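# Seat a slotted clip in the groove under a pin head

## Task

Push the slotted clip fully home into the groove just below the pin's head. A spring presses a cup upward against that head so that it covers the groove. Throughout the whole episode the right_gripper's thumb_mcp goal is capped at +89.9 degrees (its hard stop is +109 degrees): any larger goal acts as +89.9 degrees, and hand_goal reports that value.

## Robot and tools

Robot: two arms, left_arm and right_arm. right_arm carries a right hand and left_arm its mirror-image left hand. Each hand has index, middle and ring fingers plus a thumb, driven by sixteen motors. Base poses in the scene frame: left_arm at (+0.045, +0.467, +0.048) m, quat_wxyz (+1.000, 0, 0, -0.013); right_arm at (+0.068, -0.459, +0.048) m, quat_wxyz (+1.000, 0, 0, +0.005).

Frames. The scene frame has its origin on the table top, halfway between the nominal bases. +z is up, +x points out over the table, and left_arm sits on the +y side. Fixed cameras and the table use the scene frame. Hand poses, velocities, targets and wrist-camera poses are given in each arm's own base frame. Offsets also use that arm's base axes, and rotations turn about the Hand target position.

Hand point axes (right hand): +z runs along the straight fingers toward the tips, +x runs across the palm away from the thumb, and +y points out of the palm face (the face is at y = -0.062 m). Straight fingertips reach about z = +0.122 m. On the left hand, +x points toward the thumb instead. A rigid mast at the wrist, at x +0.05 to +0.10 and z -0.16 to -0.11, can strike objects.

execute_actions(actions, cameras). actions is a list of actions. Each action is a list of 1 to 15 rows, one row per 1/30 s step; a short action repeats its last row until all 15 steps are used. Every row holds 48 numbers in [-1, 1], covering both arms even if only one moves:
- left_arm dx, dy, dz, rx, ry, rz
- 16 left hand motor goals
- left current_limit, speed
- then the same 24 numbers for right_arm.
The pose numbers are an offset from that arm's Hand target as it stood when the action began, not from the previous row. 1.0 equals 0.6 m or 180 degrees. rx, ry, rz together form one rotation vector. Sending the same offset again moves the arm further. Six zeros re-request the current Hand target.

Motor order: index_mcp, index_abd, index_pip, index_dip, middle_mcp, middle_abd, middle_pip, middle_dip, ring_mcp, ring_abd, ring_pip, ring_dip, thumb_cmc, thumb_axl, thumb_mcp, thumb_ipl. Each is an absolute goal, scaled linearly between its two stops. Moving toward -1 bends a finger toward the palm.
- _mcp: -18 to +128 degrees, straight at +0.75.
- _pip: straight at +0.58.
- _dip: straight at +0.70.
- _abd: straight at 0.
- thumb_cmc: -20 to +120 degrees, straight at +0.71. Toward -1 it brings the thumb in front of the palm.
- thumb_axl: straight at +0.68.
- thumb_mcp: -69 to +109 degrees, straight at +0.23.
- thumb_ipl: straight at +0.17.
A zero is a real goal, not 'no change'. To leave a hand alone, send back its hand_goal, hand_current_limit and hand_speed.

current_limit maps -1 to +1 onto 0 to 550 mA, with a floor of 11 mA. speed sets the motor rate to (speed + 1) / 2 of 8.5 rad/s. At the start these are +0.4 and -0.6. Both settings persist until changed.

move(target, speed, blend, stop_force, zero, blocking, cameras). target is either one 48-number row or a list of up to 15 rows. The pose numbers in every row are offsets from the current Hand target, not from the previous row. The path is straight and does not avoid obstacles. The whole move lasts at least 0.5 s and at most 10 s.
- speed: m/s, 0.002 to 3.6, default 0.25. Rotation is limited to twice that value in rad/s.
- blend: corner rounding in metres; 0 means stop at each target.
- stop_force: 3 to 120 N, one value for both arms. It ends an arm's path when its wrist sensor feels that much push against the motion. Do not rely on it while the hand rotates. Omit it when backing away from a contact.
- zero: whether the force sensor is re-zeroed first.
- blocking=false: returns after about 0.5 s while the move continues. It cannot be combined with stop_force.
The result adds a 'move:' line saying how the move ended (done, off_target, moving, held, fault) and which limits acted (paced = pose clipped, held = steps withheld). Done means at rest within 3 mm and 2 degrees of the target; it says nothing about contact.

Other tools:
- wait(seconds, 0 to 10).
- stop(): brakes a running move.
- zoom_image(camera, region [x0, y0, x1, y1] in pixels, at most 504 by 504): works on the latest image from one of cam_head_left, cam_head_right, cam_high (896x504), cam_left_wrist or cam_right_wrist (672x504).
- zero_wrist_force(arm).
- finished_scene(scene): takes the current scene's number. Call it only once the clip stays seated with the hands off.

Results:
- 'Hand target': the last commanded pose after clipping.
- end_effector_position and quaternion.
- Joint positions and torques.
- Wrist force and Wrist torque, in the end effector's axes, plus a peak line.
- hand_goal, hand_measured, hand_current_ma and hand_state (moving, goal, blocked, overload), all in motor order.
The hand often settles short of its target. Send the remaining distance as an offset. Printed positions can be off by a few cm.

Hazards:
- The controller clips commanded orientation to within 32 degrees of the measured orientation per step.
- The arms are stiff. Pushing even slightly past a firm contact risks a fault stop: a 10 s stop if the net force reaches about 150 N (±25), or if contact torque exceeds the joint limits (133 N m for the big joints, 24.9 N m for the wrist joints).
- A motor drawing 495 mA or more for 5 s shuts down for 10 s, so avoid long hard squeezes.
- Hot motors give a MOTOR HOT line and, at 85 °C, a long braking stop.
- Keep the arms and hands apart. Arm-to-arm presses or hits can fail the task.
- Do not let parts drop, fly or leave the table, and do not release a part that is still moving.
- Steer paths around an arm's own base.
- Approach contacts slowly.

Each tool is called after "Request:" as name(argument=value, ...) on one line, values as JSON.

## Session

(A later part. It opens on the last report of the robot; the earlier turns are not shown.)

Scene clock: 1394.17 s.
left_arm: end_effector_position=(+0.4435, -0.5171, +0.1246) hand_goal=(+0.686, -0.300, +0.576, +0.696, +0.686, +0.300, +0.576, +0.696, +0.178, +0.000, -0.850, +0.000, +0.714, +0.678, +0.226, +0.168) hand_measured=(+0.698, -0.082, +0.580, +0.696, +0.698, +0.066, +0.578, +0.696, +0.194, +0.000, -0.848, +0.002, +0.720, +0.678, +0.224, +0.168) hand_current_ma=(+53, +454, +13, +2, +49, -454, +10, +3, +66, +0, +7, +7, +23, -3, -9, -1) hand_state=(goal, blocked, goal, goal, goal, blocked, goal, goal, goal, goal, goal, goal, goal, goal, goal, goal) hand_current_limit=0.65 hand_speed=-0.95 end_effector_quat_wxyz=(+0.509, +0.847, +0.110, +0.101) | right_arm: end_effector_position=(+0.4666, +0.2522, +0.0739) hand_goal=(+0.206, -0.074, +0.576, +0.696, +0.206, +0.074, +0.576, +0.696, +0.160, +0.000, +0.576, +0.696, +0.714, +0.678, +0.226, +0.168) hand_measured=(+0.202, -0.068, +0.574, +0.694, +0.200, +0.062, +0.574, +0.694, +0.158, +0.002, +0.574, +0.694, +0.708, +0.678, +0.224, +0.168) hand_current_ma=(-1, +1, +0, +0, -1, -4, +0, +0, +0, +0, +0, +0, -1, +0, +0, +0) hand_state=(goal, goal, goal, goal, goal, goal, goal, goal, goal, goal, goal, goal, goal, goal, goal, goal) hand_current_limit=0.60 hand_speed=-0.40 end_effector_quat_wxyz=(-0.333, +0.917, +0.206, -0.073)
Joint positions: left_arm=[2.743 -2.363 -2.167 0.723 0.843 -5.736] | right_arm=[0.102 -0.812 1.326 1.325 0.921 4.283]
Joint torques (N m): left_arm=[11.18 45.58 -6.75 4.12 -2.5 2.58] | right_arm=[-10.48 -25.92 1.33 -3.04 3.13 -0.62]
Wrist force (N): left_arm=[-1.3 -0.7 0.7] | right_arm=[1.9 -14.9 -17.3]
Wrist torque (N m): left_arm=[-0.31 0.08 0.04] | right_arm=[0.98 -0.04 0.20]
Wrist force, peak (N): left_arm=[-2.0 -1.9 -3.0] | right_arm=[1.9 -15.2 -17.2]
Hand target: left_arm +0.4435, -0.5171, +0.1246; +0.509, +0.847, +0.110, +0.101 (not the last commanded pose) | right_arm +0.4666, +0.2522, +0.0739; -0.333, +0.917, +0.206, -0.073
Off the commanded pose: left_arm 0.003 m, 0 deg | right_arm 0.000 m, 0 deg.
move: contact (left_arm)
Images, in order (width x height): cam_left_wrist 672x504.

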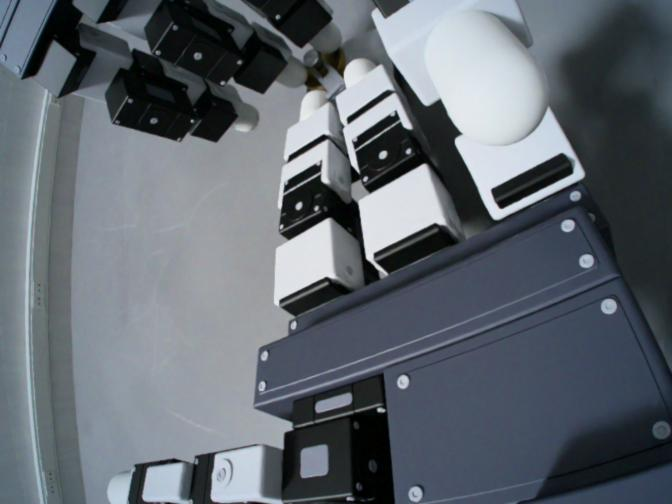

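Request:
move(target=[[-0.0012,0.0022,0,0,0,0, 0.686,-0.3,0.576,0.696, 0.686,0.3,0.576,0.696, 0.178,0,-0.85,0.0, 0.714,0.678,0.226,0.168, 0.65,-0.95, 0,0,0,0,0,0, 0.2055,-0.074,0.576,0.696, 0.2055,0.074,0.576,0.696, 0.16,0,0.576,0.696, 0.714,0.678,0.226,0.168, 0.6,-0.4],[-0.0012,0.0022,-0.00167,0,0,0, 0.686,-0.3,0.576,0.696, 0.686,0.3,0.576,0.696, 0.178,0,-0.85,0.0, 0.714,0.678,0.226,0.168, 0.65,-0.95, 0,0,0,0,0,0, 0.2055,-0.074,0.576,0.696, 0.2055,0.074,0.576,0.696, 0.16,0,0.576,0.696, 0.714,0.678,0.226,0.168, 0.6,-0.4]], speed=0.01, cameras=["cam_left_wrist"])

Request:
move(target=[0.00359,-0.00659,0,0,0,0, 0.686,-0.3,0.576,0.696, 0.686,0.3,0.576,0.696, 0.178,0,-0.85,0.0, 0.714,0.678,0.226,0.168, 0.65,-0.95, 0,0,0,0,0,0, 0.2055,-0.074,0.576,0.696, 0.2055,0.074,0.576,0.696, 0.16,0,0.576,0.696, 0.714,0.678,0.226,0.168, 0.6,-0.4], speed=0.006, stop_force=3, cameras=["cam_left_wrist"])

Request:
zoom_image(camera="cam_left_wrist", region=[295, 35, 345, 85])

Scene clock: 1431.63 s.
left_arm: end_effector_position=(+0.4427, -0.5157, +0.1236) hand_goal=(+0.686, -0.300, +0.576, +0.696, +0.686, +0.300, +0.576, +0.696, +0.178, +0.000, -0.850, +0.000, +0.714, +0.678, +0.226, +0.168) hand_measured=(+0.698, -0.082, +0.580, +0.696, +0.698, +0.066, +0.578, +0.696, +0.194, +0.000, -0.848, +0.002, +0.720, +0.678, +0.224, +0.168) hand_current_ma=(+53, +454, +13, +2, +49, -454, +10, +3, +66, +0, +7, +7, +23, -3, -9, -1) hand_state=(goal, blocked, goal, goal, goal, blocked, goal, goal, goal, goal, goal, goal, goal, goal, goal, goal) hand_current_limit=0.65 hand_speed=-0.95 end_effector_quat_wxyz=(+0.509, +0.848, +0.110, +0.101) | right_arm: end_effector_position=(+0.4666, +0.2522, +0.0739) hand_goal=(+0.206, -0.074, +0.576, +0.696, +0.206, +0.074, +0.576, +0.696, +0.160, +0.000, +0.576, +0.696, +0.714, +0.678, +0.226, +0.168) hand_measured=(+0.202, -0.068, +0.574, +0.694, +0.200, +0.062, +0.574, +0.694, +0.158, +0.002, +0.574, +0.694, +0.708, +0.678, +0.224, +0.168) hand_current_ma=(-1, +1, +0, +0, -1, -4, +0, +0, +0, +0, +0, +0, -1, +0, +0, +0) hand_state=(goal, goal, goal, goal, goal, goal, goal, goal, goal, goal, goal, goal, goal, goal, goal, goal) hand_current_limit=0.60 hand_speed=-0.40 end_effector_quat_wxyz=(-0.333, +0.917, +0.206, -0.073)
Joint positions: left_arm=[2.745 -2.365 -2.171 0.727 0.842 -5.734] | right_arm=[0.102 -0.812 1.326 1.325 0.921 4.283]
Joint torques (N m): left_arm=[11 32.39 13.44 4.08 -2.36 2.49] | right_arm=[-10.13 -26.47 1.65 -2.97 3.13 -0.88]
Wrist force (N): left_arm=[-1.0 -1.2 0.7] | right_arm=[1.7 -14.8 -17.0]
Wrist torque (N m): left_arm=[-0.38 0.06 0.00] | right_arm=[0.97 -0.04 0.19]
Wrist force, peak (N): left_arm=[-1.3 -1.4 0.9] | right_arm=[1.8 -15.1 -17.4]
Hand target: left_arm +0.4428, -0.5158, +0.1236; +0.509, +0.847, +0.110, +0.101 | right_arm +0.4666, +0.2522, +0.0739; -0.333, +0.917, +0.206, -0.073
Off the commanded pose: left_arm 0.000 m, 0 deg | right_arm 0.000 m, 0 deg.
move: done
Images, in order (width x height): cam_left_wrist 672x504.

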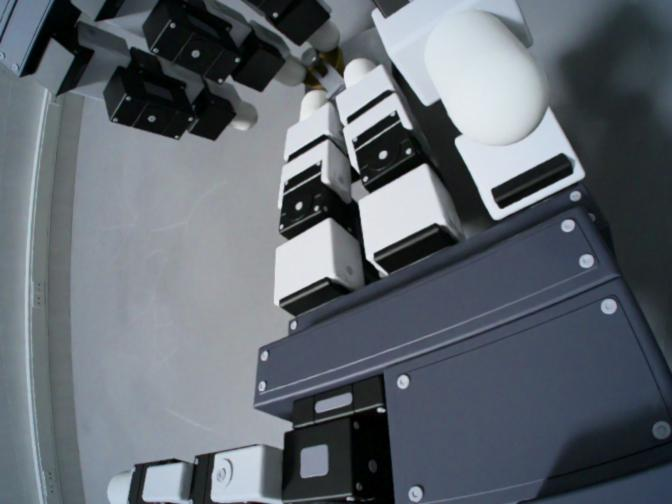

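Scene clock: 1433.17 s.
left_arm: end_effector_position=(+0.4450, -0.5197, +0.1236) hand_goal=(+0.686, -0.300, +0.576, +0.696, +0.686, +0.300, +0.576, +0.696, +0.178, +0.000, -0.850, +0.000, +0.714, +0.678, +0.226, +0.168) hand_measured=(+0.698, -0.082, +0.580, +0.696, +0.698, +0.066, +0.578, +0.696, +0.194, +0.000, -0.848, +0.002, +0.720, +0.678, +0.224, +0.168) hand_current_ma=(+53, +454, +13, +2, +49, -454, +10, +3, +66, +0, +7, +7, +23, -3, -9, -1) hand_state=(goal, blocked, goal, goal, goal, blocked, goal, goal, goal, goal, goal, goal, goal, goal, goal, goal) hand_current_limit=0.65 hand_speed=-0.95 end_effector_quat_wxyz=(+0.509, +0.847, +0.110, +0.101) | right_arm: end_effector_position=(+0.4666, +0.2522, +0.0739) hand_goal=(+0.206, -0.074, +0.576, +0.696, +0.206, +0.074, +0.576, +0.696, +0.160, +0.000, +0.576, +0.696, +0.714, +0.678, +0.226, +0.168) hand_measured=(+0.202, -0.068, +0.574, +0.694, +0.200, +0.062, +0.574, +0.694, +0.158, +0.002, +0.574, +0.694, +0.708, +0.678, +0.224, +0.168) hand_current_ma=(-1, +1, +0, +0, -1, -4, +0, +0, +0, +0, +0, +0, -1, +0, +0, +0) hand_state=(goal, goal, goal, goal, goal, goal, goal, goal, goal, goal, goal, goal, goal, goal, goal, goal) hand_current_limit=0.60 hand_speed=-0.40 end_effector_quat_wxyz=(-0.333, +0.917, +0.206, -0.073)
Joint positions: left_arm=[2.739 -2.368 -2.157 0.721 0.847 -5.74] | right_arm=[0.102 -0.812 1.326 1.325 0.921 4.283]
Joint torques (N m): left_arm=[-7.45 32.19 20.54 0.8 0.88 -2.7] | right_arm=[-10.09 -26.47 0.86 -3.01 3.11 -0.87]
Wrist force (N): left_arm=[-0.8 -0.9 0.9] | right_arm=[1.8 -14.9 -16.7]
Wrist torque (N m): left_arm=[-0.36 0.02 0.09] | right_arm=[0.94 -0.06 0.20]
Wrist force, peak (N): left_arm=[-1.4 -1.1 1.2] | right_arm=[1.8 -15.2 -17.4]
Hand target: left_arm +0.4450, -0.5197, +0.1236; +0.509, +0.847, +0.110, +0.101 | right_arm +0.4666, +0.2522, +0.0739; -0.333, +0.917, +0.206, -0.073
Off the commanded pose: left_arm 0.000 m, 0 deg | right_arm 0.000 m, 0 deg.
move: done
Images, in order (width x height): cam_left_wrist 672x504.

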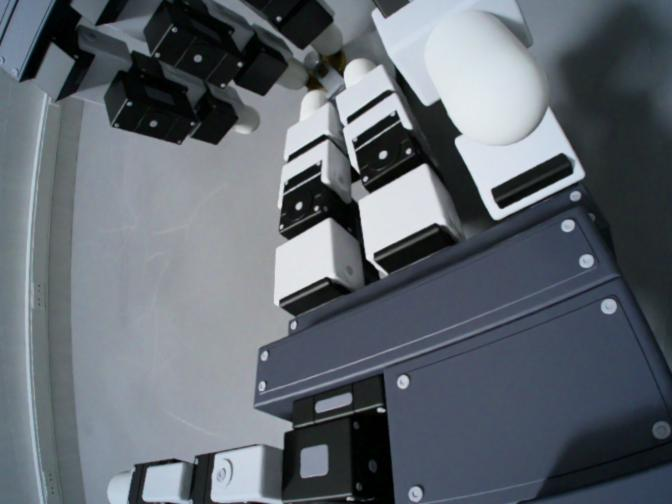

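Scaled by 10.080 from the camera's 672x504 image, which has a finer 960x720 frame.

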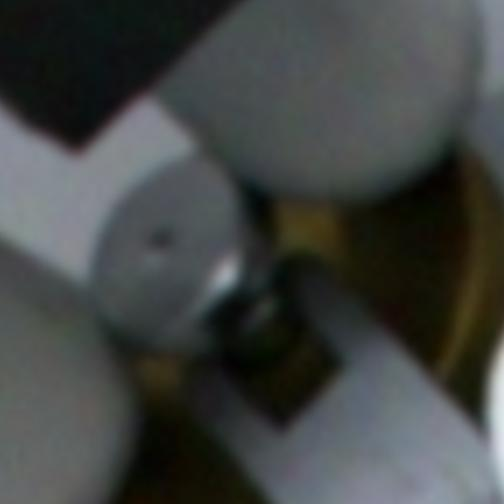

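Request:
move(target=[0.00319,-0.00586,0,0,0,0, 0.686,-0.3,0.576,0.696, 0.686,0.3,0.576,0.696, 0.178,0,-0.85,0.0, 0.714,0.678,0.226,0.168, 0.65,-0.95, 0,0,0,0,0,0, 0.2055,-0.074,0.576,0.696, 0.2055,0.074,0.576,0.696, 0.16,0,0.576,0.696, 0.714,0.678,0.226,0.168, 0.6,-0.4], speed=0.006, stop_force=3, cameras=["cam_left_wrist"])

Request:
zoom_image(camera="cam_left_wrist", region=[295, 35, 345, 85])

Scene clock: 1439.00 s.
left_arm: end_effector_position=(+0.4457, -0.5210, +0.1236) hand_goal=(+0.686, -0.300, +0.576, +0.696, +0.686, +0.300, +0.576, +0.696, +0.178, +0.000, -0.850, +0.000, +0.714, +0.678, +0.226, +0.168) hand_measured=(+0.698, -0.084, +0.580, +0.696, +0.698, +0.066, +0.578, +0.696, +0.194, +0.000, -0.848, +0.002, +0.720, +0.678, +0.224, +0.168) hand_current_ma=(+53, +454, +13, +2, +49, -454, +10, +3, +66, +0, +7, +7, +23, -3, -9, -1) hand_state=(goal, blocked, goal, goal, goal, blocked, goal, goal, goal, goal, goal, goal, goal, goal, goal, goal) hand_current_limit=0.65 hand_speed=-0.95 end_effector_quat_wxyz=(+0.509, +0.847, +0.110, +0.101) | right_arm: end_effector_position=(+0.4666, +0.2522, +0.0739) hand_goal=(+0.206, -0.074, +0.576, +0.696, +0.206, +0.074, +0.576, +0.696, +0.160, +0.000, +0.576, +0.696, +0.714, +0.678, +0.226, +0.168) hand_measured=(+0.202, -0.068, +0.574, +0.694, +0.200, +0.062, +0.574, +0.694, +0.158, +0.002, +0.574, +0.694, +0.708, +0.678, +0.224, +0.168) hand_current_ma=(-1, +1, +0, +0, -1, -4, +0, +0, +0, +0, +0, +0, -1, +0, +0, +0) hand_state=(goal, goal, goal, goal, goal, goal, goal, goal, goal, goal, goal, goal, goal, goal, goal, goal) hand_current_limit=0.60 hand_speed=-0.40 end_effector_quat_wxyz=(-0.333, +0.917, +0.206, -0.073)
Joint positions: left_arm=[2.737 -2.369 -2.153 0.719 0.848 -5.741] | right_arm=[0.102 -0.812 1.326 1.325 0.921 4.283]
Joint torques (N m): left_arm=[11.74 47 -6.14 4.03 -2.39 2.6] | right_arm=[-10.53 -26.02 1.3 -2.97 3.07 -0.86]
Wrist force (N): left_arm=[-1.4 -1.1 0.1] | right_arm=[1.7 -15.0 -17.1]
Wrist torque (N m): left_arm=[-0.33 0.05 0.04] | right_arm=[0.95 -0.04 0.19]
Wrist force, peak (N): left_arm=[-2.4 -1.6 -3.4] | right_arm=[1.7 -15.3 -17.3]
Hand target: left_arm +0.4457, -0.5210, +0.1236; +0.509, +0.847, +0.110, +0.101 (not the last commanded pose) | right_arm +0.4666, +0.2522, +0.0739; -0.333, +0.917, +0.206, -0.073
Off the commanded pose: left_arm 0.003 m, 0 deg | right_arm 0.000 m, 0 deg.
move: contact (left_arm)
Images, in order (width x height): cam_left_wrist 672x504.

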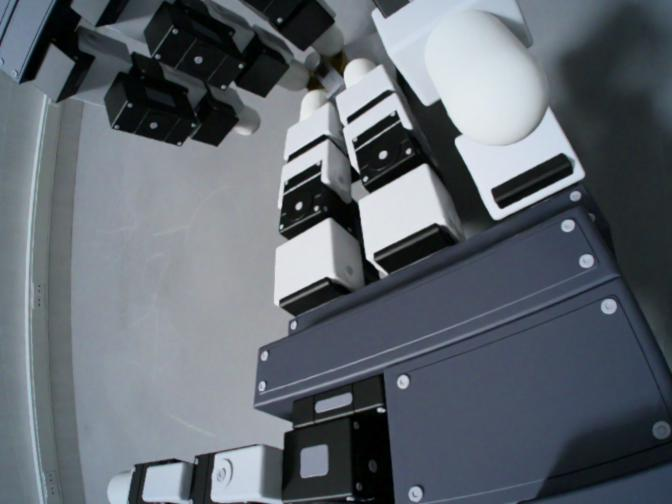

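Scaled by 10.080 from the camera's 672x504 image, which has a finer 960x720 frame.

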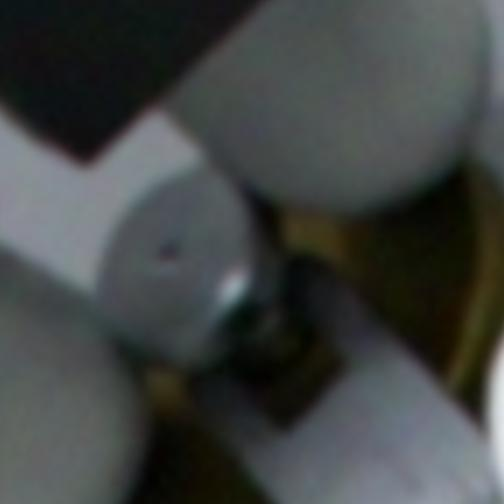

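Request:
move(target=[-0.00797,0.01464,0.00083,0,0,0, 0.686,-0.3,0.576,0.696, 0.686,0.3,0.576,0.696, 0.178,0,-0.85,0.0, 0.714,0.678,0.226,0.168, 0.65,-0.95, 0,0,0,0,0,0, 0.2055,-0.074,0.576,0.696, 0.2055,0.074,0.576,0.696, 0.16,0,0.576,0.696, 0.714,0.678,0.226,0.168, 0.6,-0.4], speed=0.02, cameras=["cam_left_wrist","cam_high","cam_head_left","cam_head_right"])

Request:
zoom_image(camera="cam_left_wrist", region=[295, 35, 335, 75])

Scene clock: 1466.27 s.
left_arm: end_effector_position=(+0.4409, -0.5123, +0.1241) hand_goal=(+0.686, -0.300, +0.576, +0.696, +0.686, +0.300, +0.576, +0.696, +0.178, +0.000, -0.850, +0.000, +0.714, +0.678, +0.226, +0.168) hand_measured=(+0.698, -0.084, +0.580, +0.696, +0.698, +0.066, +0.578, +0.696, +0.194, +0.000, -0.848, +0.002, +0.720, +0.678, +0.224, +0.168) hand_current_ma=(+53, +454, +13, +2, +49, -454, +10, +3, +66, +0, +7, +7, +23, -3, -9, -1) hand_state=(goal, blocked, goal, goal, goal, blocked, goal, goal, goal, goal, goal, goal, goal, goal, goal, goal) hand_current_limit=0.65 hand_speed=-0.95 end_effector_quat_wxyz=(+0.509, +0.847, +0.110, +0.101) | right_arm: end_effector_position=(+0.4666, +0.2522, +0.0739) hand_goal=(+0.206, -0.074, +0.576, +0.696, +0.206, +0.074, +0.576, +0.696, +0.160, +0.000, +0.576, +0.696, +0.714, +0.678, +0.226, +0.168) hand_measured=(+0.202, -0.068, +0.574, +0.694, +0.200, +0.062, +0.574, +0.694, +0.158, +0.002, +0.574, +0.694, +0.708, +0.678, +0.224, +0.168) hand_current_ma=(-1, +1, +0, +0, -1, -4, +0, +0, +0, +0, +0, +0, -1, +0, +0, +0) hand_state=(goal, goal, goal, goal, goal, goal, goal, goal, goal, goal, goal, goal, goal, goal, goal, goal) hand_current_limit=0.60 hand_speed=-0.40 end_effector_quat_wxyz=(-0.333, +0.917, +0.206, -0.073)
Joint positions: left_arm=[2.751 -2.361 -2.182 0.732 0.837 -5.729] | right_arm=[0.102 -0.812 1.326 1.325 0.921 4.283]
Joint torques (N m): left_arm=[11.32 44.43 -6.84 4.23 -2.32 2.65] | right_arm=[-10.6 -25.75 0.51 -2.86 3.03 -1.01]
Wrist force (N): left_arm=[-1.3 -0.7 0.8] | right_arm=[1.5 -14.9 -17.2]
Wrist torque (N m): left_arm=[-0.32 0.08 -0.03] | right_arm=[0.98 -0.01 0.18]
Wrist force, peak (N): left_arm=[-1.8 -1.1 0.2] | right_arm=[1.6 -15.2 -17.3]
Hand target: left_arm +0.4409, -0.5122, +0.1241; +0.509, +0.847, +0.110, +0.101 | right_arm +0.4666, +0.2522, +0.0739; -0.333, +0.917, +0.206, -0.073
Off the commanded pose: left_arm 0.000 m, 0 deg | right_arm 0.000 m, 0 deg.
move: done
Images, in order (width x height): cam_head_left 896x504, cam_head_right 896x504, cam_high 896x504, cam_left_wrist 672x504.

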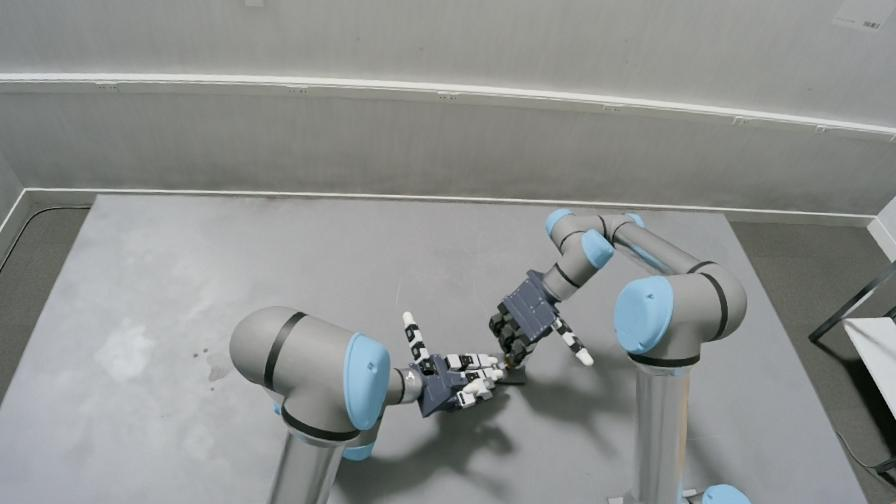

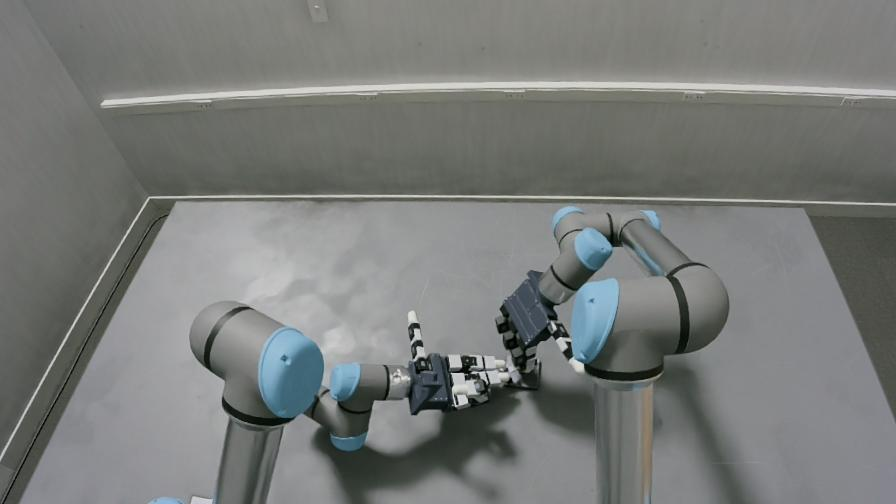

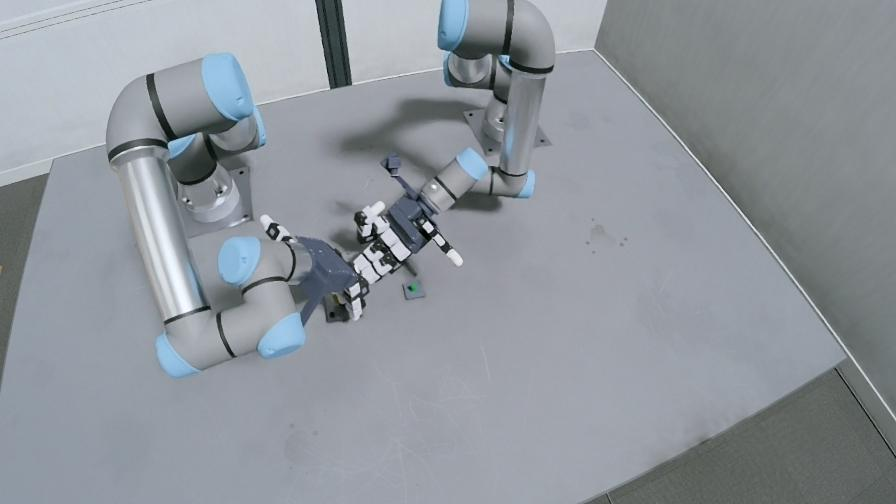

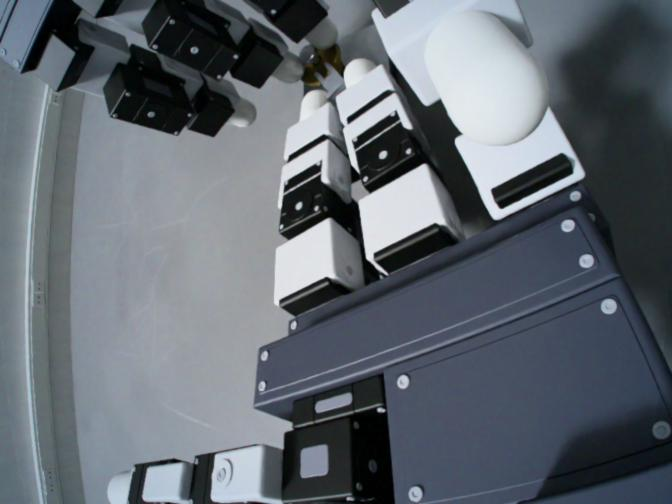

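Scaled by 12.600 from the camera's 672x504 image, which has a finer 960x720 frame.

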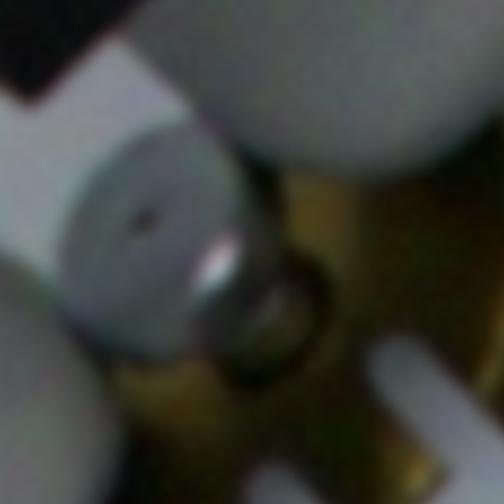

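Request:
move(target=[0.01036,-0.01903,0,0,0,0, 0.686,-0.3,0.576,0.696, 0.686,0.3,0.576,0.696, 0.178,0,-0.85,0.0, 0.714,0.678,0.226,0.168, 0.65,-0.95, 0,0,0,0,0,0, 0.2055,-0.074,0.576,0.696, 0.2055,0.074,0.576,0.696, 0.16,0,0.576,0.696, 0.714,0.678,0.226,0.168, 0.6,-0.4], speed=0.006, stop_force=3, cameras=[])

Scene clock: 1487.33 s.
left_arm: end_effector_position=(+0.4460, -0.5216, +0.1241) hand_goal=(+0.686, -0.300, +0.576, +0.696, +0.686, +0.300, +0.576, +0.696, +0.178, +0.000, -0.850, +0.000, +0.714, +0.678, +0.226, +0.168) hand_measured=(+0.698, -0.084, +0.580, +0.696, +0.698, +0.066, +0.578, +0.696, +0.194, +0.000, -0.848, +0.002, +0.720, +0.678, +0.224, +0.168) hand_current_ma=(+53, +454, +13, +2, +49, -454, +10, +3, +66, +0, +7, +7, +23, -3, -9, -1) hand_state=(goal, blocked, goal, goal, goal, blocked, goal, goal, goal, goal, goal, goal, goal, goal, goal, goal) hand_current_limit=0.65 hand_speed=-0.95 end_effector_quat_wxyz=(+0.509, +0.847, +0.110, +0.101) | right_arm: end_effector_position=(+0.4666, +0.2522, +0.0739) hand_goal=(+0.206, -0.074, +0.576, +0.696, +0.206, +0.074, +0.576, +0.696, +0.160, +0.000, +0.576, +0.696, +0.714, +0.678, +0.226, +0.168) hand_measured=(+0.202, -0.068, +0.574, +0.694, +0.200, +0.062, +0.574, +0.694, +0.158, +0.002, +0.574, +0.694, +0.708, +0.678, +0.224, +0.168) hand_current_ma=(-1, +1, +0, +0, -1, -4, +0, +0, +0, +0, +0, +0, -1, +0, +0, +0) hand_state=(goal, goal, goal, goal, goal, goal, goal, goal, goal, goal, goal, goal, goal, goal, goal, goal) hand_current_limit=0.60 hand_speed=-0.40 end_effector_quat_wxyz=(-0.333, +0.917, +0.206, -0.073)
Joint positions: left_arm=[2.736 -2.368 -2.152 0.717 0.849 -5.742] | right_arm=[0.102 -0.812 1.326 1.325 0.921 4.283]
Joint torques (N m): left_arm=[11.54 45.75 -5.56 4.13 -2.47 2.43] | right_arm=[-9.88 -25.9 0.82 -2.62 3.07 -0.86]
Wrist force (N): left_arm=[-1.5 -1.0 0.4] | right_arm=[1.7 -14.9 -17.0]
Wrist torque (N m): left_arm=[-0.35 0.07 0.03] | right_arm=[0.96 -0.03 0.19]
Wrist force, peak (N): left_arm=[-2.5 -1.4 -3.1] | right_arm=[2.0 -15.2 -17.3]
Hand target: left_arm +0.4460, -0.5216, +0.1241; +0.509, +0.847, +0.110, +0.101 (not the last commanded pose) | right_arm +0.4666, +0.2522, +0.0739; -0.333, +0.917, +0.206, -0.073
Off the commanded pose: left_arm 0.002 m, 0 deg | right_arm 0.000 m, 0 deg.
move: contact (left_arm)
No camera images: "cameras" was empty.

Request:
execute_actions(actions=[], cameras=["cam_left_wrist","cam_right_wrist"])

Request:
zoom_image(camera="cam_left_wrist", region=[295, 45, 345, 95])

Request:
zoom_image(camera="cam_right_wrist", region=[380, 0, 480, 75])

Scene clock: 1501.27 s.
left_arm: end_effector_position=(+0.4460, -0.5216, +0.1241) hand_goal=(+0.686, -0.300, +0.576, +0.696, +0.686, +0.300, +0.576, +0.696, +0.178, +0.000, -0.850, +0.000, +0.714, +0.678, +0.226, +0.168) hand_measured=(+0.698, -0.084, +0.580, +0.696, +0.698, +0.066, +0.578, +0.696, +0.194, +0.000, -0.848, +0.002, +0.720, +0.678, +0.224, +0.168) hand_current_ma=(+53, +454, +13, +2, +49, -454, +10, +3, +66, +0, +7, +7, +23, -3, -9, -1) hand_state=(goal, blocked, goal, goal, goal, blocked, goal, goal, goal, goal, goal, goal, goal, goal, goal, goal) hand_current_limit=0.65 hand_speed=-0.95 end_effector_quat_wxyz=(+0.509, +0.847, +0.110, +0.101) | right_arm: end_effector_position=(+0.4666, +0.2522, +0.0739) hand_goal=(+0.206, -0.074, +0.576, +0.696, +0.206, +0.074, +0.576, +0.696, +0.160, +0.000, +0.576, +0.696, +0.714, +0.678, +0.226, +0.168) hand_measured=(+0.202, -0.068, +0.574, +0.694, +0.200, +0.062, +0.574, +0.694, +0.158, +0.002, +0.574, +0.694, +0.708, +0.678, +0.224, +0.168) hand_current_ma=(-1, +1, +0, +0, -1, -4, +0, +0, +0, +0, +0, +0, -1, +0, +0, +0) hand_state=(goal, goal, goal, goal, goal, goal, goal, goal, goal, goal, goal, goal, goal, goal, goal, goal) hand_current_limit=0.60 hand_speed=-0.40 end_effector_quat_wxyz=(-0.333, +0.917, +0.206, -0.073)
Joint positions: left_arm=[2.736 -2.368 -2.152 0.717 0.849 -5.742] | right_arm=[0.102 -0.812 1.326 1.325 0.921 4.283]
Joint velocities: within noise
Joint torques (N m): left_arm=[11.45 46.19 -6.17 4.09 -2.53 2.32] | right_arm=[-9.96 -26.25 1.17 -2.43 3.06 -0.84]
Wrist force (N): left_arm=[-1.3 -0.7 0.3] | right_arm=[2.0 -14.9 -16.9]
Wrist torque (N m): left_arm=[-0.30 0.05 0.05] | right_arm=[0.95 -0.08 0.22]
Wrist force, peak (N): left_arm=[-1.6 -1.2 0.7] | right_arm=[2.1 -15.2 -17.2]
Hand target: left_arm +0.4460, -0.5216, +0.1241; +0.509, +0.847, +0.110, +0.101 (not the last commanded pose) | right_arm +0.4666, +0.2522, +0.0739; -0.333, +0.917, +0.206, -0.073
Off the commanded pose: left_arm 0.002 m, 0 deg | right_arm 0.000 m, 0 deg.
Images, in order (width x height): cam_left_wrist 672x504, cam_right_wrist 672x504.

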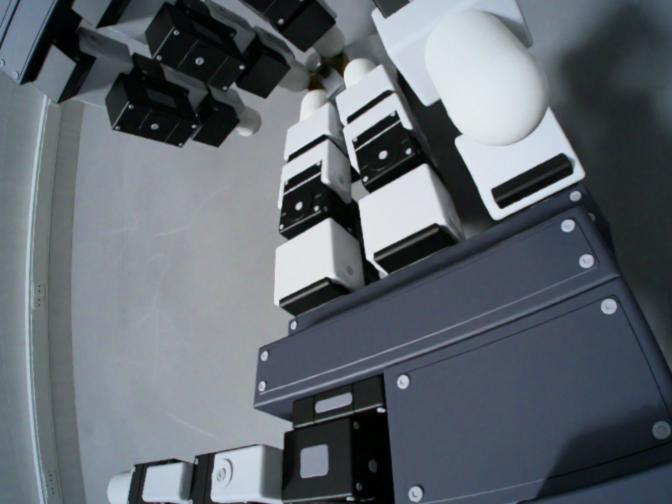

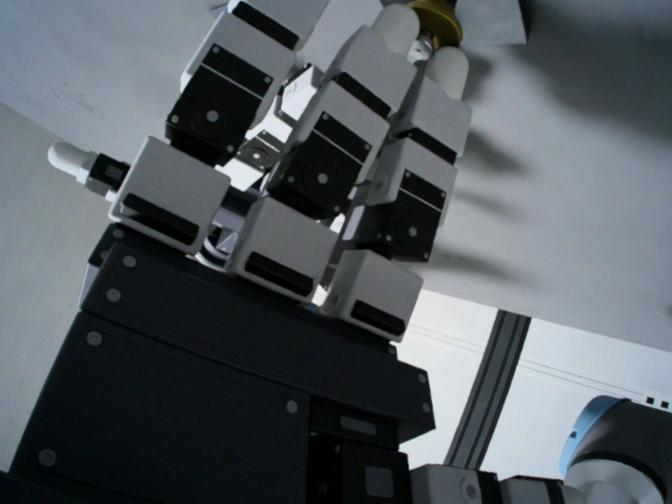

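Scaled by 10.080 from the camera's 672x504 image, which has a finer 960x720 frame.

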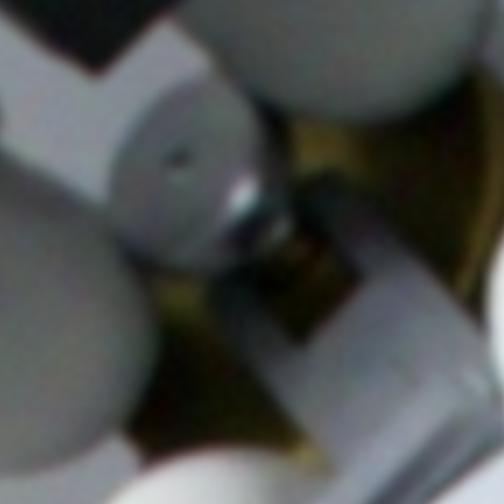

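Scaled by 5.040 from the camera's 672x504 image, which has a finer 960x720 frame.

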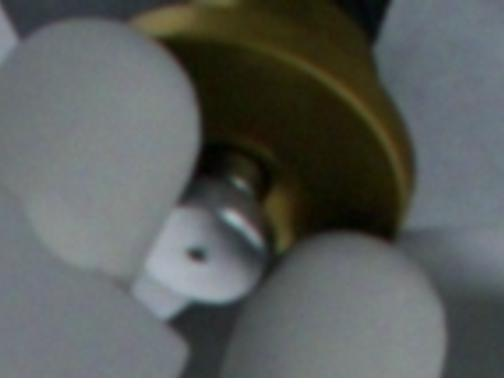

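Request:
zoom_image(camera="cam_right_wrist", region=[395, 20, 445, 70])

Scaled by 10.080 from the camera's 672x504 image, which has a finer 960x720 frame.

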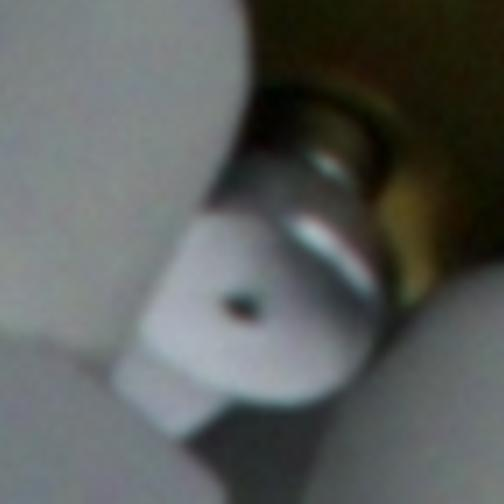

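Request:
move(target=[-0.00956,0.01757,0,0,0,0, 0.686,-0.3,0.576,0.696, 0.686,0.3,0.576,0.696, 0.178,0,-0.85,0.0, 0.714,0.678,0.226,0.168, 0.65,-0.95, 0,0,0,0,0,0, 0.2055,-0.074,0.576,0.696, 0.2055,0.074,0.576,0.696, 0.16,0,0.576,0.696, 0.714,0.678,0.226,0.168, 0.6,-0.4], speed=0.02, cameras=["cam_right_wrist"])

Request:
zoom_image(camera="cam_right_wrist", region=[395, 20, 445, 70])

Scene clock: 1517.80 s.
left_arm: end_effector_position=(+0.4403, -0.5112, +0.1241) hand_goal=(+0.686, -0.300, +0.576, +0.696, +0.686, +0.300, +0.576, +0.696, +0.178, +0.000, -0.850, +0.000, +0.714, +0.678, +0.226, +0.168) hand_measured=(+0.698, -0.084, +0.580, +0.696, +0.698, +0.066, +0.578, +0.696, +0.194, +0.000, -0.848, +0.002, +0.720, +0.678, +0.224, +0.168) hand_current_ma=(+53, +454, +13, +2, +49, -454, +10, +3, +66, +0, +7, +7, +23, -3, -9, -1) hand_state=(goal, blocked, goal, goal, goal, blocked, goal, goal, goal, goal, goal, goal, goal, goal, goal, goal) hand_current_limit=0.65 hand_speed=-0.95 end_effector_quat_wxyz=(+0.509, +0.847, +0.110, +0.101) | right_arm: end_effector_position=(+0.4666, +0.2522, +0.0739) hand_goal=(+0.206, -0.074, +0.576, +0.696, +0.206, +0.074, +0.576, +0.696, +0.160, +0.000, +0.576, +0.696, +0.714, +0.678, +0.226, +0.168) hand_measured=(+0.202, -0.068, +0.574, +0.694, +0.200, +0.062, +0.574, +0.694, +0.158, +0.002, +0.574, +0.694, +0.708, +0.678, +0.224, +0.168) hand_current_ma=(-1, +1, +0, +0, -1, -4, +0, +0, +0, +0, +0, +0, -1, +0, +0, +0) hand_state=(goal, goal, goal, goal, goal, goal, goal, goal, goal, goal, goal, goal, goal, goal, goal, goal) hand_current_limit=0.60 hand_speed=-0.40 end_effector_quat_wxyz=(-0.333, +0.917, +0.206, -0.073)
Joint positions: left_arm=[2.753 -2.36 -2.185 0.733 0.836 -5.728] | right_arm=[0.102 -0.812 1.326 1.325 0.921 4.283]
Joint torques (N m): left_arm=[10.96 45.54 -5.2 4.27 -2.36 2.54] | right_arm=[-9.53 -26.12 1.28 -2.35 3.11 -0.86]
Wrist force (N): left_arm=[-1.1 -0.7 0.9] | right_arm=[1.6 -15.0 -17.2]
Wrist torque (N m): left_arm=[-0.35 0.06 -0.02] | right_arm=[0.96 -0.03 0.18]
Wrist force, peak (N): left_arm=[-1.6 -1.3 0.6] | right_arm=[1.7 -15.2 -17.6]
Hand target: left_arm +0.4403, -0.5111, +0.1241; +0.509, +0.847, +0.110, +0.101 | right_arm +0.4666, +0.2522, +0.0739; -0.333, +0.917, +0.206, -0.073
Off the commanded pose: left_arm 0.000 m, 0 deg | right_arm 0.000 m, 0 deg.
move: done
Images, in order (width x height): cam_right_wrist 672x504.

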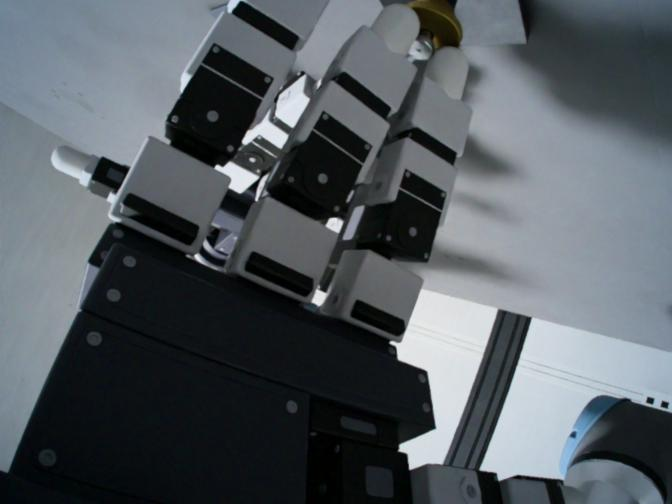

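Scaled by 10.080 from the camera's 672x504 image, which has a finer 960x720 frame.

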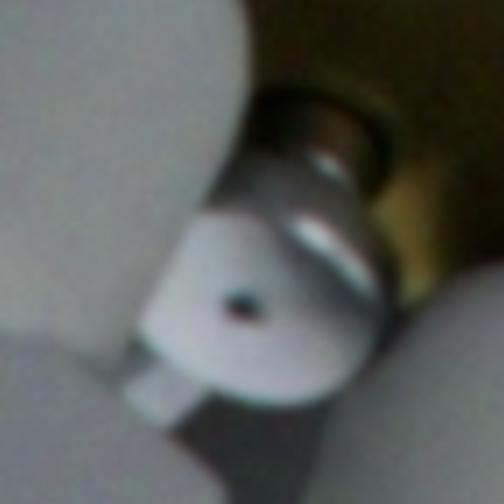

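Request:
move(target=[0,0,-0.00333,0,0,0, 0.686,-0.3,0.576,0.696, 0.686,0.3,0.576,0.696, 0.178,0,-0.85,0.0, 0.714,0.678,0.226,0.168, 0.65,-0.95, 0,0,0,0,0,0, 0.2055,-0.074,0.576,0.696, 0.2055,0.074,0.576,0.696, 0.16,0,0.576,0.696, 0.714,0.678,0.226,0.168, 0.6,-0.4], speed=0.01)

Request:
move(target=[0.01275,-0.02343,0,0,0,0, 0.686,-0.3,0.576,0.696, 0.686,0.3,0.576,0.696, 0.178,0,-0.85,0.0, 0.714,0.678,0.226,0.168, 0.65,-0.95, 0,0,0,0,0,0, 0.2055,-0.074,0.576,0.696, 0.2055,0.074,0.576,0.696, 0.16,0,0.576,0.696, 0.714,0.678,0.226,0.168, 0.6,-0.4], speed=0.006, stop_force=3, cameras=["cam_right_wrist","cam_left_wrist"])

Request:
zoom_image(camera="cam_left_wrist", region=[295, 45, 345, 95])

Request:
zoom_image(camera="cam_right_wrist", region=[395, 20, 445, 70])

Scene clock: 1573.83 s.
left_arm: end_effector_position=(+0.4403, -0.5111, +0.1221) hand_goal=(+0.686, -0.300, +0.576, +0.696, +0.686, +0.300, +0.576, +0.696, +0.178, +0.000, -0.850, +0.000, +0.714, +0.678, +0.226, +0.168) hand_measured=(+0.698, -0.084, +0.580, +0.696, +0.698, +0.066, +0.578, +0.696, +0.194, +0.000, -0.848, +0.002, +0.720, +0.678, +0.224, +0.168) hand_current_ma=(+53, +454, +13, +2, +49, -454, +10, +3, +66, +0, +7, +7, +23, -3, -9, -1) hand_state=(goal, blocked, goal, goal, goal, blocked, goal, goal, goal, goal, goal, goal, goal, goal, goal, goal) hand_current_limit=0.65 hand_speed=-0.95 end_effector_quat_wxyz=(+0.509, +0.848, +0.110, +0.101) | right_arm: end_effector_position=(+0.4666, +0.2522, +0.0739) hand_goal=(+0.206, -0.074, +0.576, +0.696, +0.206, +0.074, +0.576, +0.696, +0.160, +0.000, +0.576, +0.696, +0.714, +0.678, +0.226, +0.168) hand_measured=(+0.202, -0.068, +0.574, +0.694, +0.200, +0.062, +0.574, +0.694, +0.158, +0.002, +0.574, +0.694, +0.708, +0.678, +0.224, +0.168) hand_current_ma=(-1, +1, +0, +0, -1, -4, +0, +0, +0, +0, +0, +0, -1, +0, +0, +0) hand_state=(goal, goal, goal, goal, goal, goal, goal, goal, goal, goal, goal, goal, goal, goal, goal, goal) hand_current_limit=0.60 hand_speed=-0.40 end_effector_quat_wxyz=(-0.333, +0.917, +0.206, -0.073)
Joint positions: left_arm=[2.753 -2.365 -2.184 0.738 0.836 -5.728] | right_arm=[0.102 -0.812 1.326 1.325 0.921 4.283]
Joint torques (N m): left_arm=[11.62 32.57 19.6 4.24 -2.58 2.46] | right_arm=[-9.45 -25.8 1.21 -2.34 2.9 -0.74]
Wrist force (N): left_arm=[-1.3 -0.8 0.6] | right_arm=[1.8 -15.1 -17.0]
Wrist torque (N m): left_arm=[-0.35 0.09 -0.02] | right_arm=[0.92 -0.05 0.20]
Wrist force, peak (N): left_arm=[-1.7 -0.9 0.7] | right_arm=[1.9 -15.2 -17.3]
Hand target: left_arm +0.4403, -0.5111, +0.1221; +0.509, +0.847, +0.110, +0.101 | right_arm +0.4666, +0.2522, +0.0739; -0.333, +0.917, +0.206, -0.073
Off the commanded pose: left_arm 0.000 m, 0 deg | right_arm 0.000 m, 0 deg.
move: done

Scene clock: 1576.93 s.
left_arm: end_effector_position=(+0.4459, -0.5214, +0.1221) hand_goal=(+0.686, -0.300, +0.576, +0.696, +0.686, +0.300, +0.576, +0.696, +0.178, +0.000, -0.850, +0.000, +0.714, +0.678, +0.226, +0.168) hand_measured=(+0.698, -0.084, +0.580, +0.696, +0.698, +0.066, +0.578, +0.696, +0.194, +0.000, -0.848, +0.002, +0.720, +0.678, +0.224, +0.168) hand_current_ma=(+53, +454, +13, +2, +49, -454, +10, +3, +66, +0, +7, +7, +23, -3, -9, -1) hand_state=(goal, blocked, goal, goal, goal, blocked, goal, goal, goal, goal, goal, goal, goal, goal, goal, goal) hand_current_limit=0.65 hand_speed=-0.95 end_effector_quat_wxyz=(+0.509, +0.847, +0.110, +0.101) | right_arm: end_effector_position=(+0.4666, +0.2522, +0.0739) hand_goal=(+0.206, -0.074, +0.576, +0.696, +0.206, +0.074, +0.576, +0.696, +0.160, +0.000, +0.576, +0.696, +0.714, +0.678, +0.226, +0.168) hand_measured=(+0.202, -0.068, +0.574, +0.694, +0.200, +0.062, +0.574, +0.694, +0.158, +0.002, +0.574, +0.694, +0.708, +0.678, +0.224, +0.168) hand_current_ma=(-1, +1, +0, +0, -1, -4, +0, +0, +0, +0, +0, +0, -1, +0, +0, +0) hand_state=(goal, goal, goal, goal, goal, goal, goal, goal, goal, goal, goal, goal, goal, goal, goal, goal) hand_current_limit=0.60 hand_speed=-0.40 end_effector_quat_wxyz=(-0.333, +0.917, +0.206, -0.073)
Joint positions: left_arm=[2.736 -2.373 -2.151 0.722 0.849 -5.742] | right_arm=[0.102 -0.812 1.326 1.325 0.921 4.283]
Joint torques (N m): left_arm=[11.04 45.93 -4.89 4.01 -2.67 2.37] | right_arm=[-10.19 -26.1 0.63 -2.22 3.03 -0.67]
Wrist force (N): left_arm=[-1.2 -0.5 0.4] | right_arm=[1.9 -14.7 -17.0]
Wrist torque (N m): left_arm=[-0.29 0.03 0.04] | right_arm=[0.96 -0.06 0.21]
Wrist force, peak (N): left_arm=[-2.0 -1.9 -3.2] | right_arm=[1.9 -15.1 -17.1]
Hand target: left_arm +0.4459, -0.5214, +0.1221; +0.509, +0.847, +0.110, +0.101 (not the last commanded pose) | right_arm +0.4666, +0.2522, +0.0739; -0.333, +0.917, +0.206, -0.073
Off the commanded pose: left_arm 0.004 m, 0 deg | right_arm 0.000 m, 0 deg.
move: contact (left_arm)
Images, in order (width x height): cam_left_wrist 672x504, cam_right_wrist 672x504.

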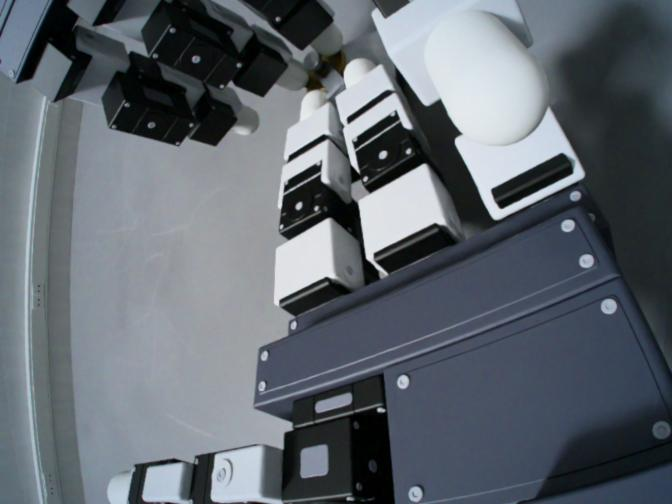

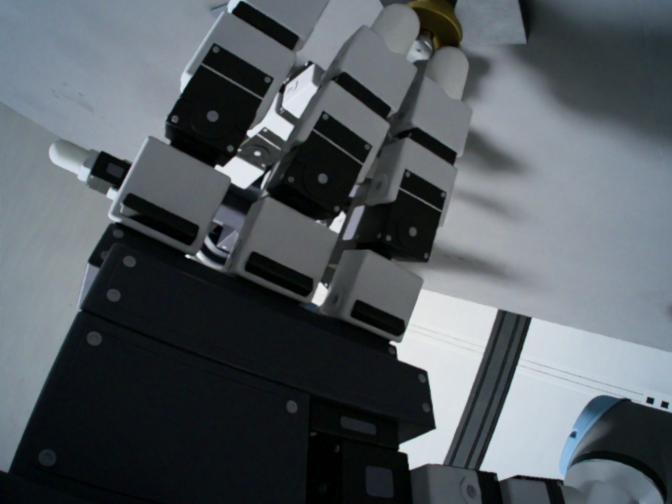

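Scaled by 10.080 from the camera's 672x504 image, which has a finer 960x720 frame.

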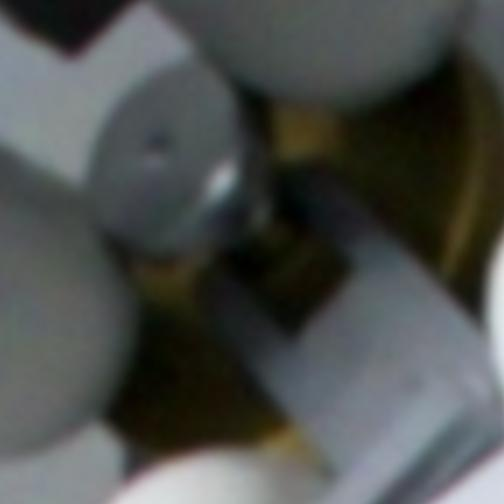

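Scaled by 10.080 from the camera's 672x504 image, which has a finer 960x720 frame.

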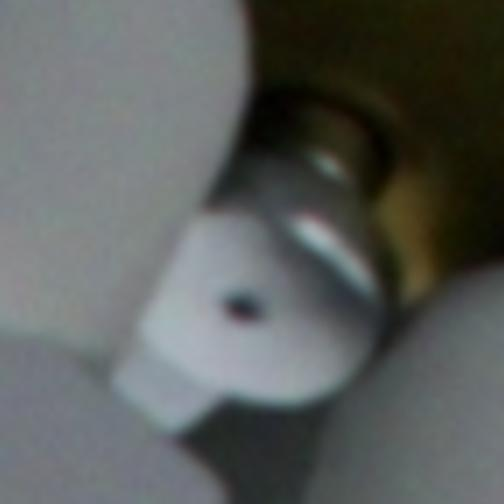

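Request:
move(target=[-0.01036,0.01903,0.00333,0,0,0, 0.686,-0.3,0.576,0.696, 0.686,0.3,0.576,0.696, 0.178,0,-0.85,0.0, 0.714,0.678,0.226,0.168, 0.65,-0.95, 0,0,0,0,0,0, 0.2055,-0.074,0.576,0.696, 0.2055,0.074,0.576,0.696, 0.16,0,0.576,0.696, 0.714,0.678,0.226,0.168, 0.6,-0.4], speed=0.02, cameras=["cam_left_wrist"])

Request:
zoom_image(camera="cam_left_wrist", region=[270, 0, 370, 100])

Request:
zoom_image(camera="cam_left_wrist", region=[300, 55, 350, 105])

Scene clock: 1634.00 s.
left_arm: end_effector_position=(+0.4397, -0.5101, +0.1241) hand_goal=(+0.686, -0.300, +0.576, +0.696, +0.686, +0.300, +0.576, +0.696, +0.178, +0.000, -0.850, +0.000, +0.714, +0.678, +0.226, +0.168) hand_measured=(+0.698, -0.084, +0.580, +0.696, +0.698, +0.066, +0.578, +0.696, +0.194, +0.000, -0.848, +0.002, +0.720, +0.678, +0.224, +0.168) hand_current_ma=(+53, +454, +13, +2, +49, -454, +10, +3, +66, +0, +7, +7, +23, -3, -9, -1) hand_state=(goal, blocked, goal, goal, goal, blocked, goal, goal, goal, goal, goal, goal, goal, goal, goal, goal) hand_current_limit=0.65 hand_speed=-0.95 end_effector_quat_wxyz=(+0.509, +0.847, +0.110, +0.101) | right_arm: end_effector_position=(+0.4666, +0.2522, +0.0739) hand_goal=(+0.206, -0.074, +0.576, +0.696, +0.206, +0.074, +0.576, +0.696, +0.160, +0.000, +0.576, +0.696, +0.714, +0.678, +0.226, +0.168) hand_measured=(+0.202, -0.068, +0.574, +0.694, +0.200, +0.062, +0.574, +0.694, +0.158, +0.002, +0.574, +0.694, +0.708, +0.678, +0.224, +0.168) hand_current_ma=(-1, +1, +0, +0, -1, -4, +0, +0, +0, +0, +0, +0, -1, +0, +0, +0) hand_state=(goal, goal, goal, goal, goal, goal, goal, goal, goal, goal, goal, goal, goal, goal, goal, goal) hand_current_limit=0.60 hand_speed=-0.40 end_effector_quat_wxyz=(-0.333, +0.917, +0.206, -0.073)
Joint positions: left_arm=[2.755 -2.359 -2.189 0.735 0.834 -5.726] | right_arm=[0.102 -0.812 1.326 1.325 0.921 4.283]
Joint torques (N m): left_arm=[11.12 45.29 -5.89 4.02 -2.54 2.68] | right_arm=[-9.67 -26.65 0.7 -2.12 3.04 -0.73]
Wrist force (N): left_arm=[-1.1 -0.7 0.9] | right_arm=[1.8 -15.0 -16.9]
Wrist torque (N m): left_arm=[-0.34 0.07 -0.01] | right_arm=[0.94 -0.06 0.20]
Wrist force, peak (N): left_arm=[-1.7 -1.0 0.4] | right_arm=[1.6 -15.2 -17.2]
Hand target: left_arm +0.4397, -0.5100, +0.1241; +0.509, +0.847, +0.110, +0.101 | right_arm +0.4666, +0.2522, +0.0739; -0.333, +0.917, +0.206, -0.073
Off the commanded pose: left_arm 0.000 m, 0 deg | right_arm 0.000 m, 0 deg.
move: done
Images, in order (width x height): cam_left_wrist 672x504.

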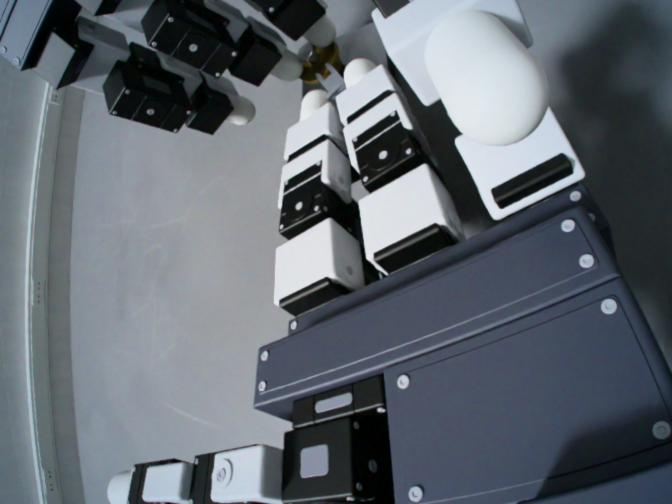

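Scaled by 5.040 from the camera's 672x504 image, which has a finer 960x720 frame.

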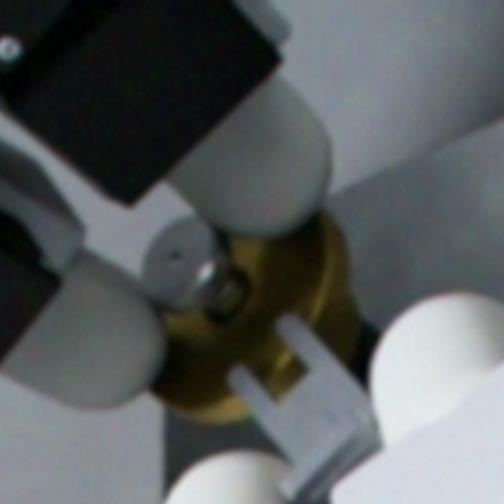

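Scaled by 10.080 from the camera's 672x504 image, which has a finer 960x720 frame.

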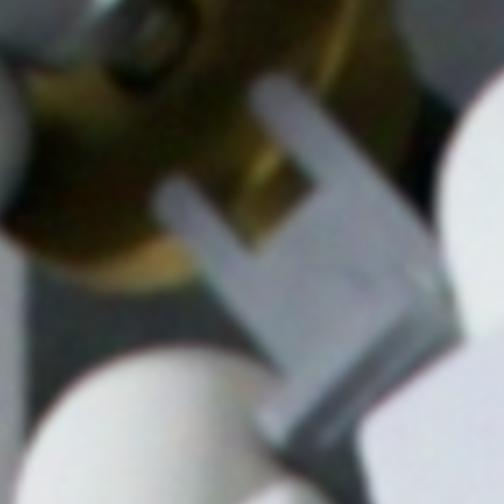

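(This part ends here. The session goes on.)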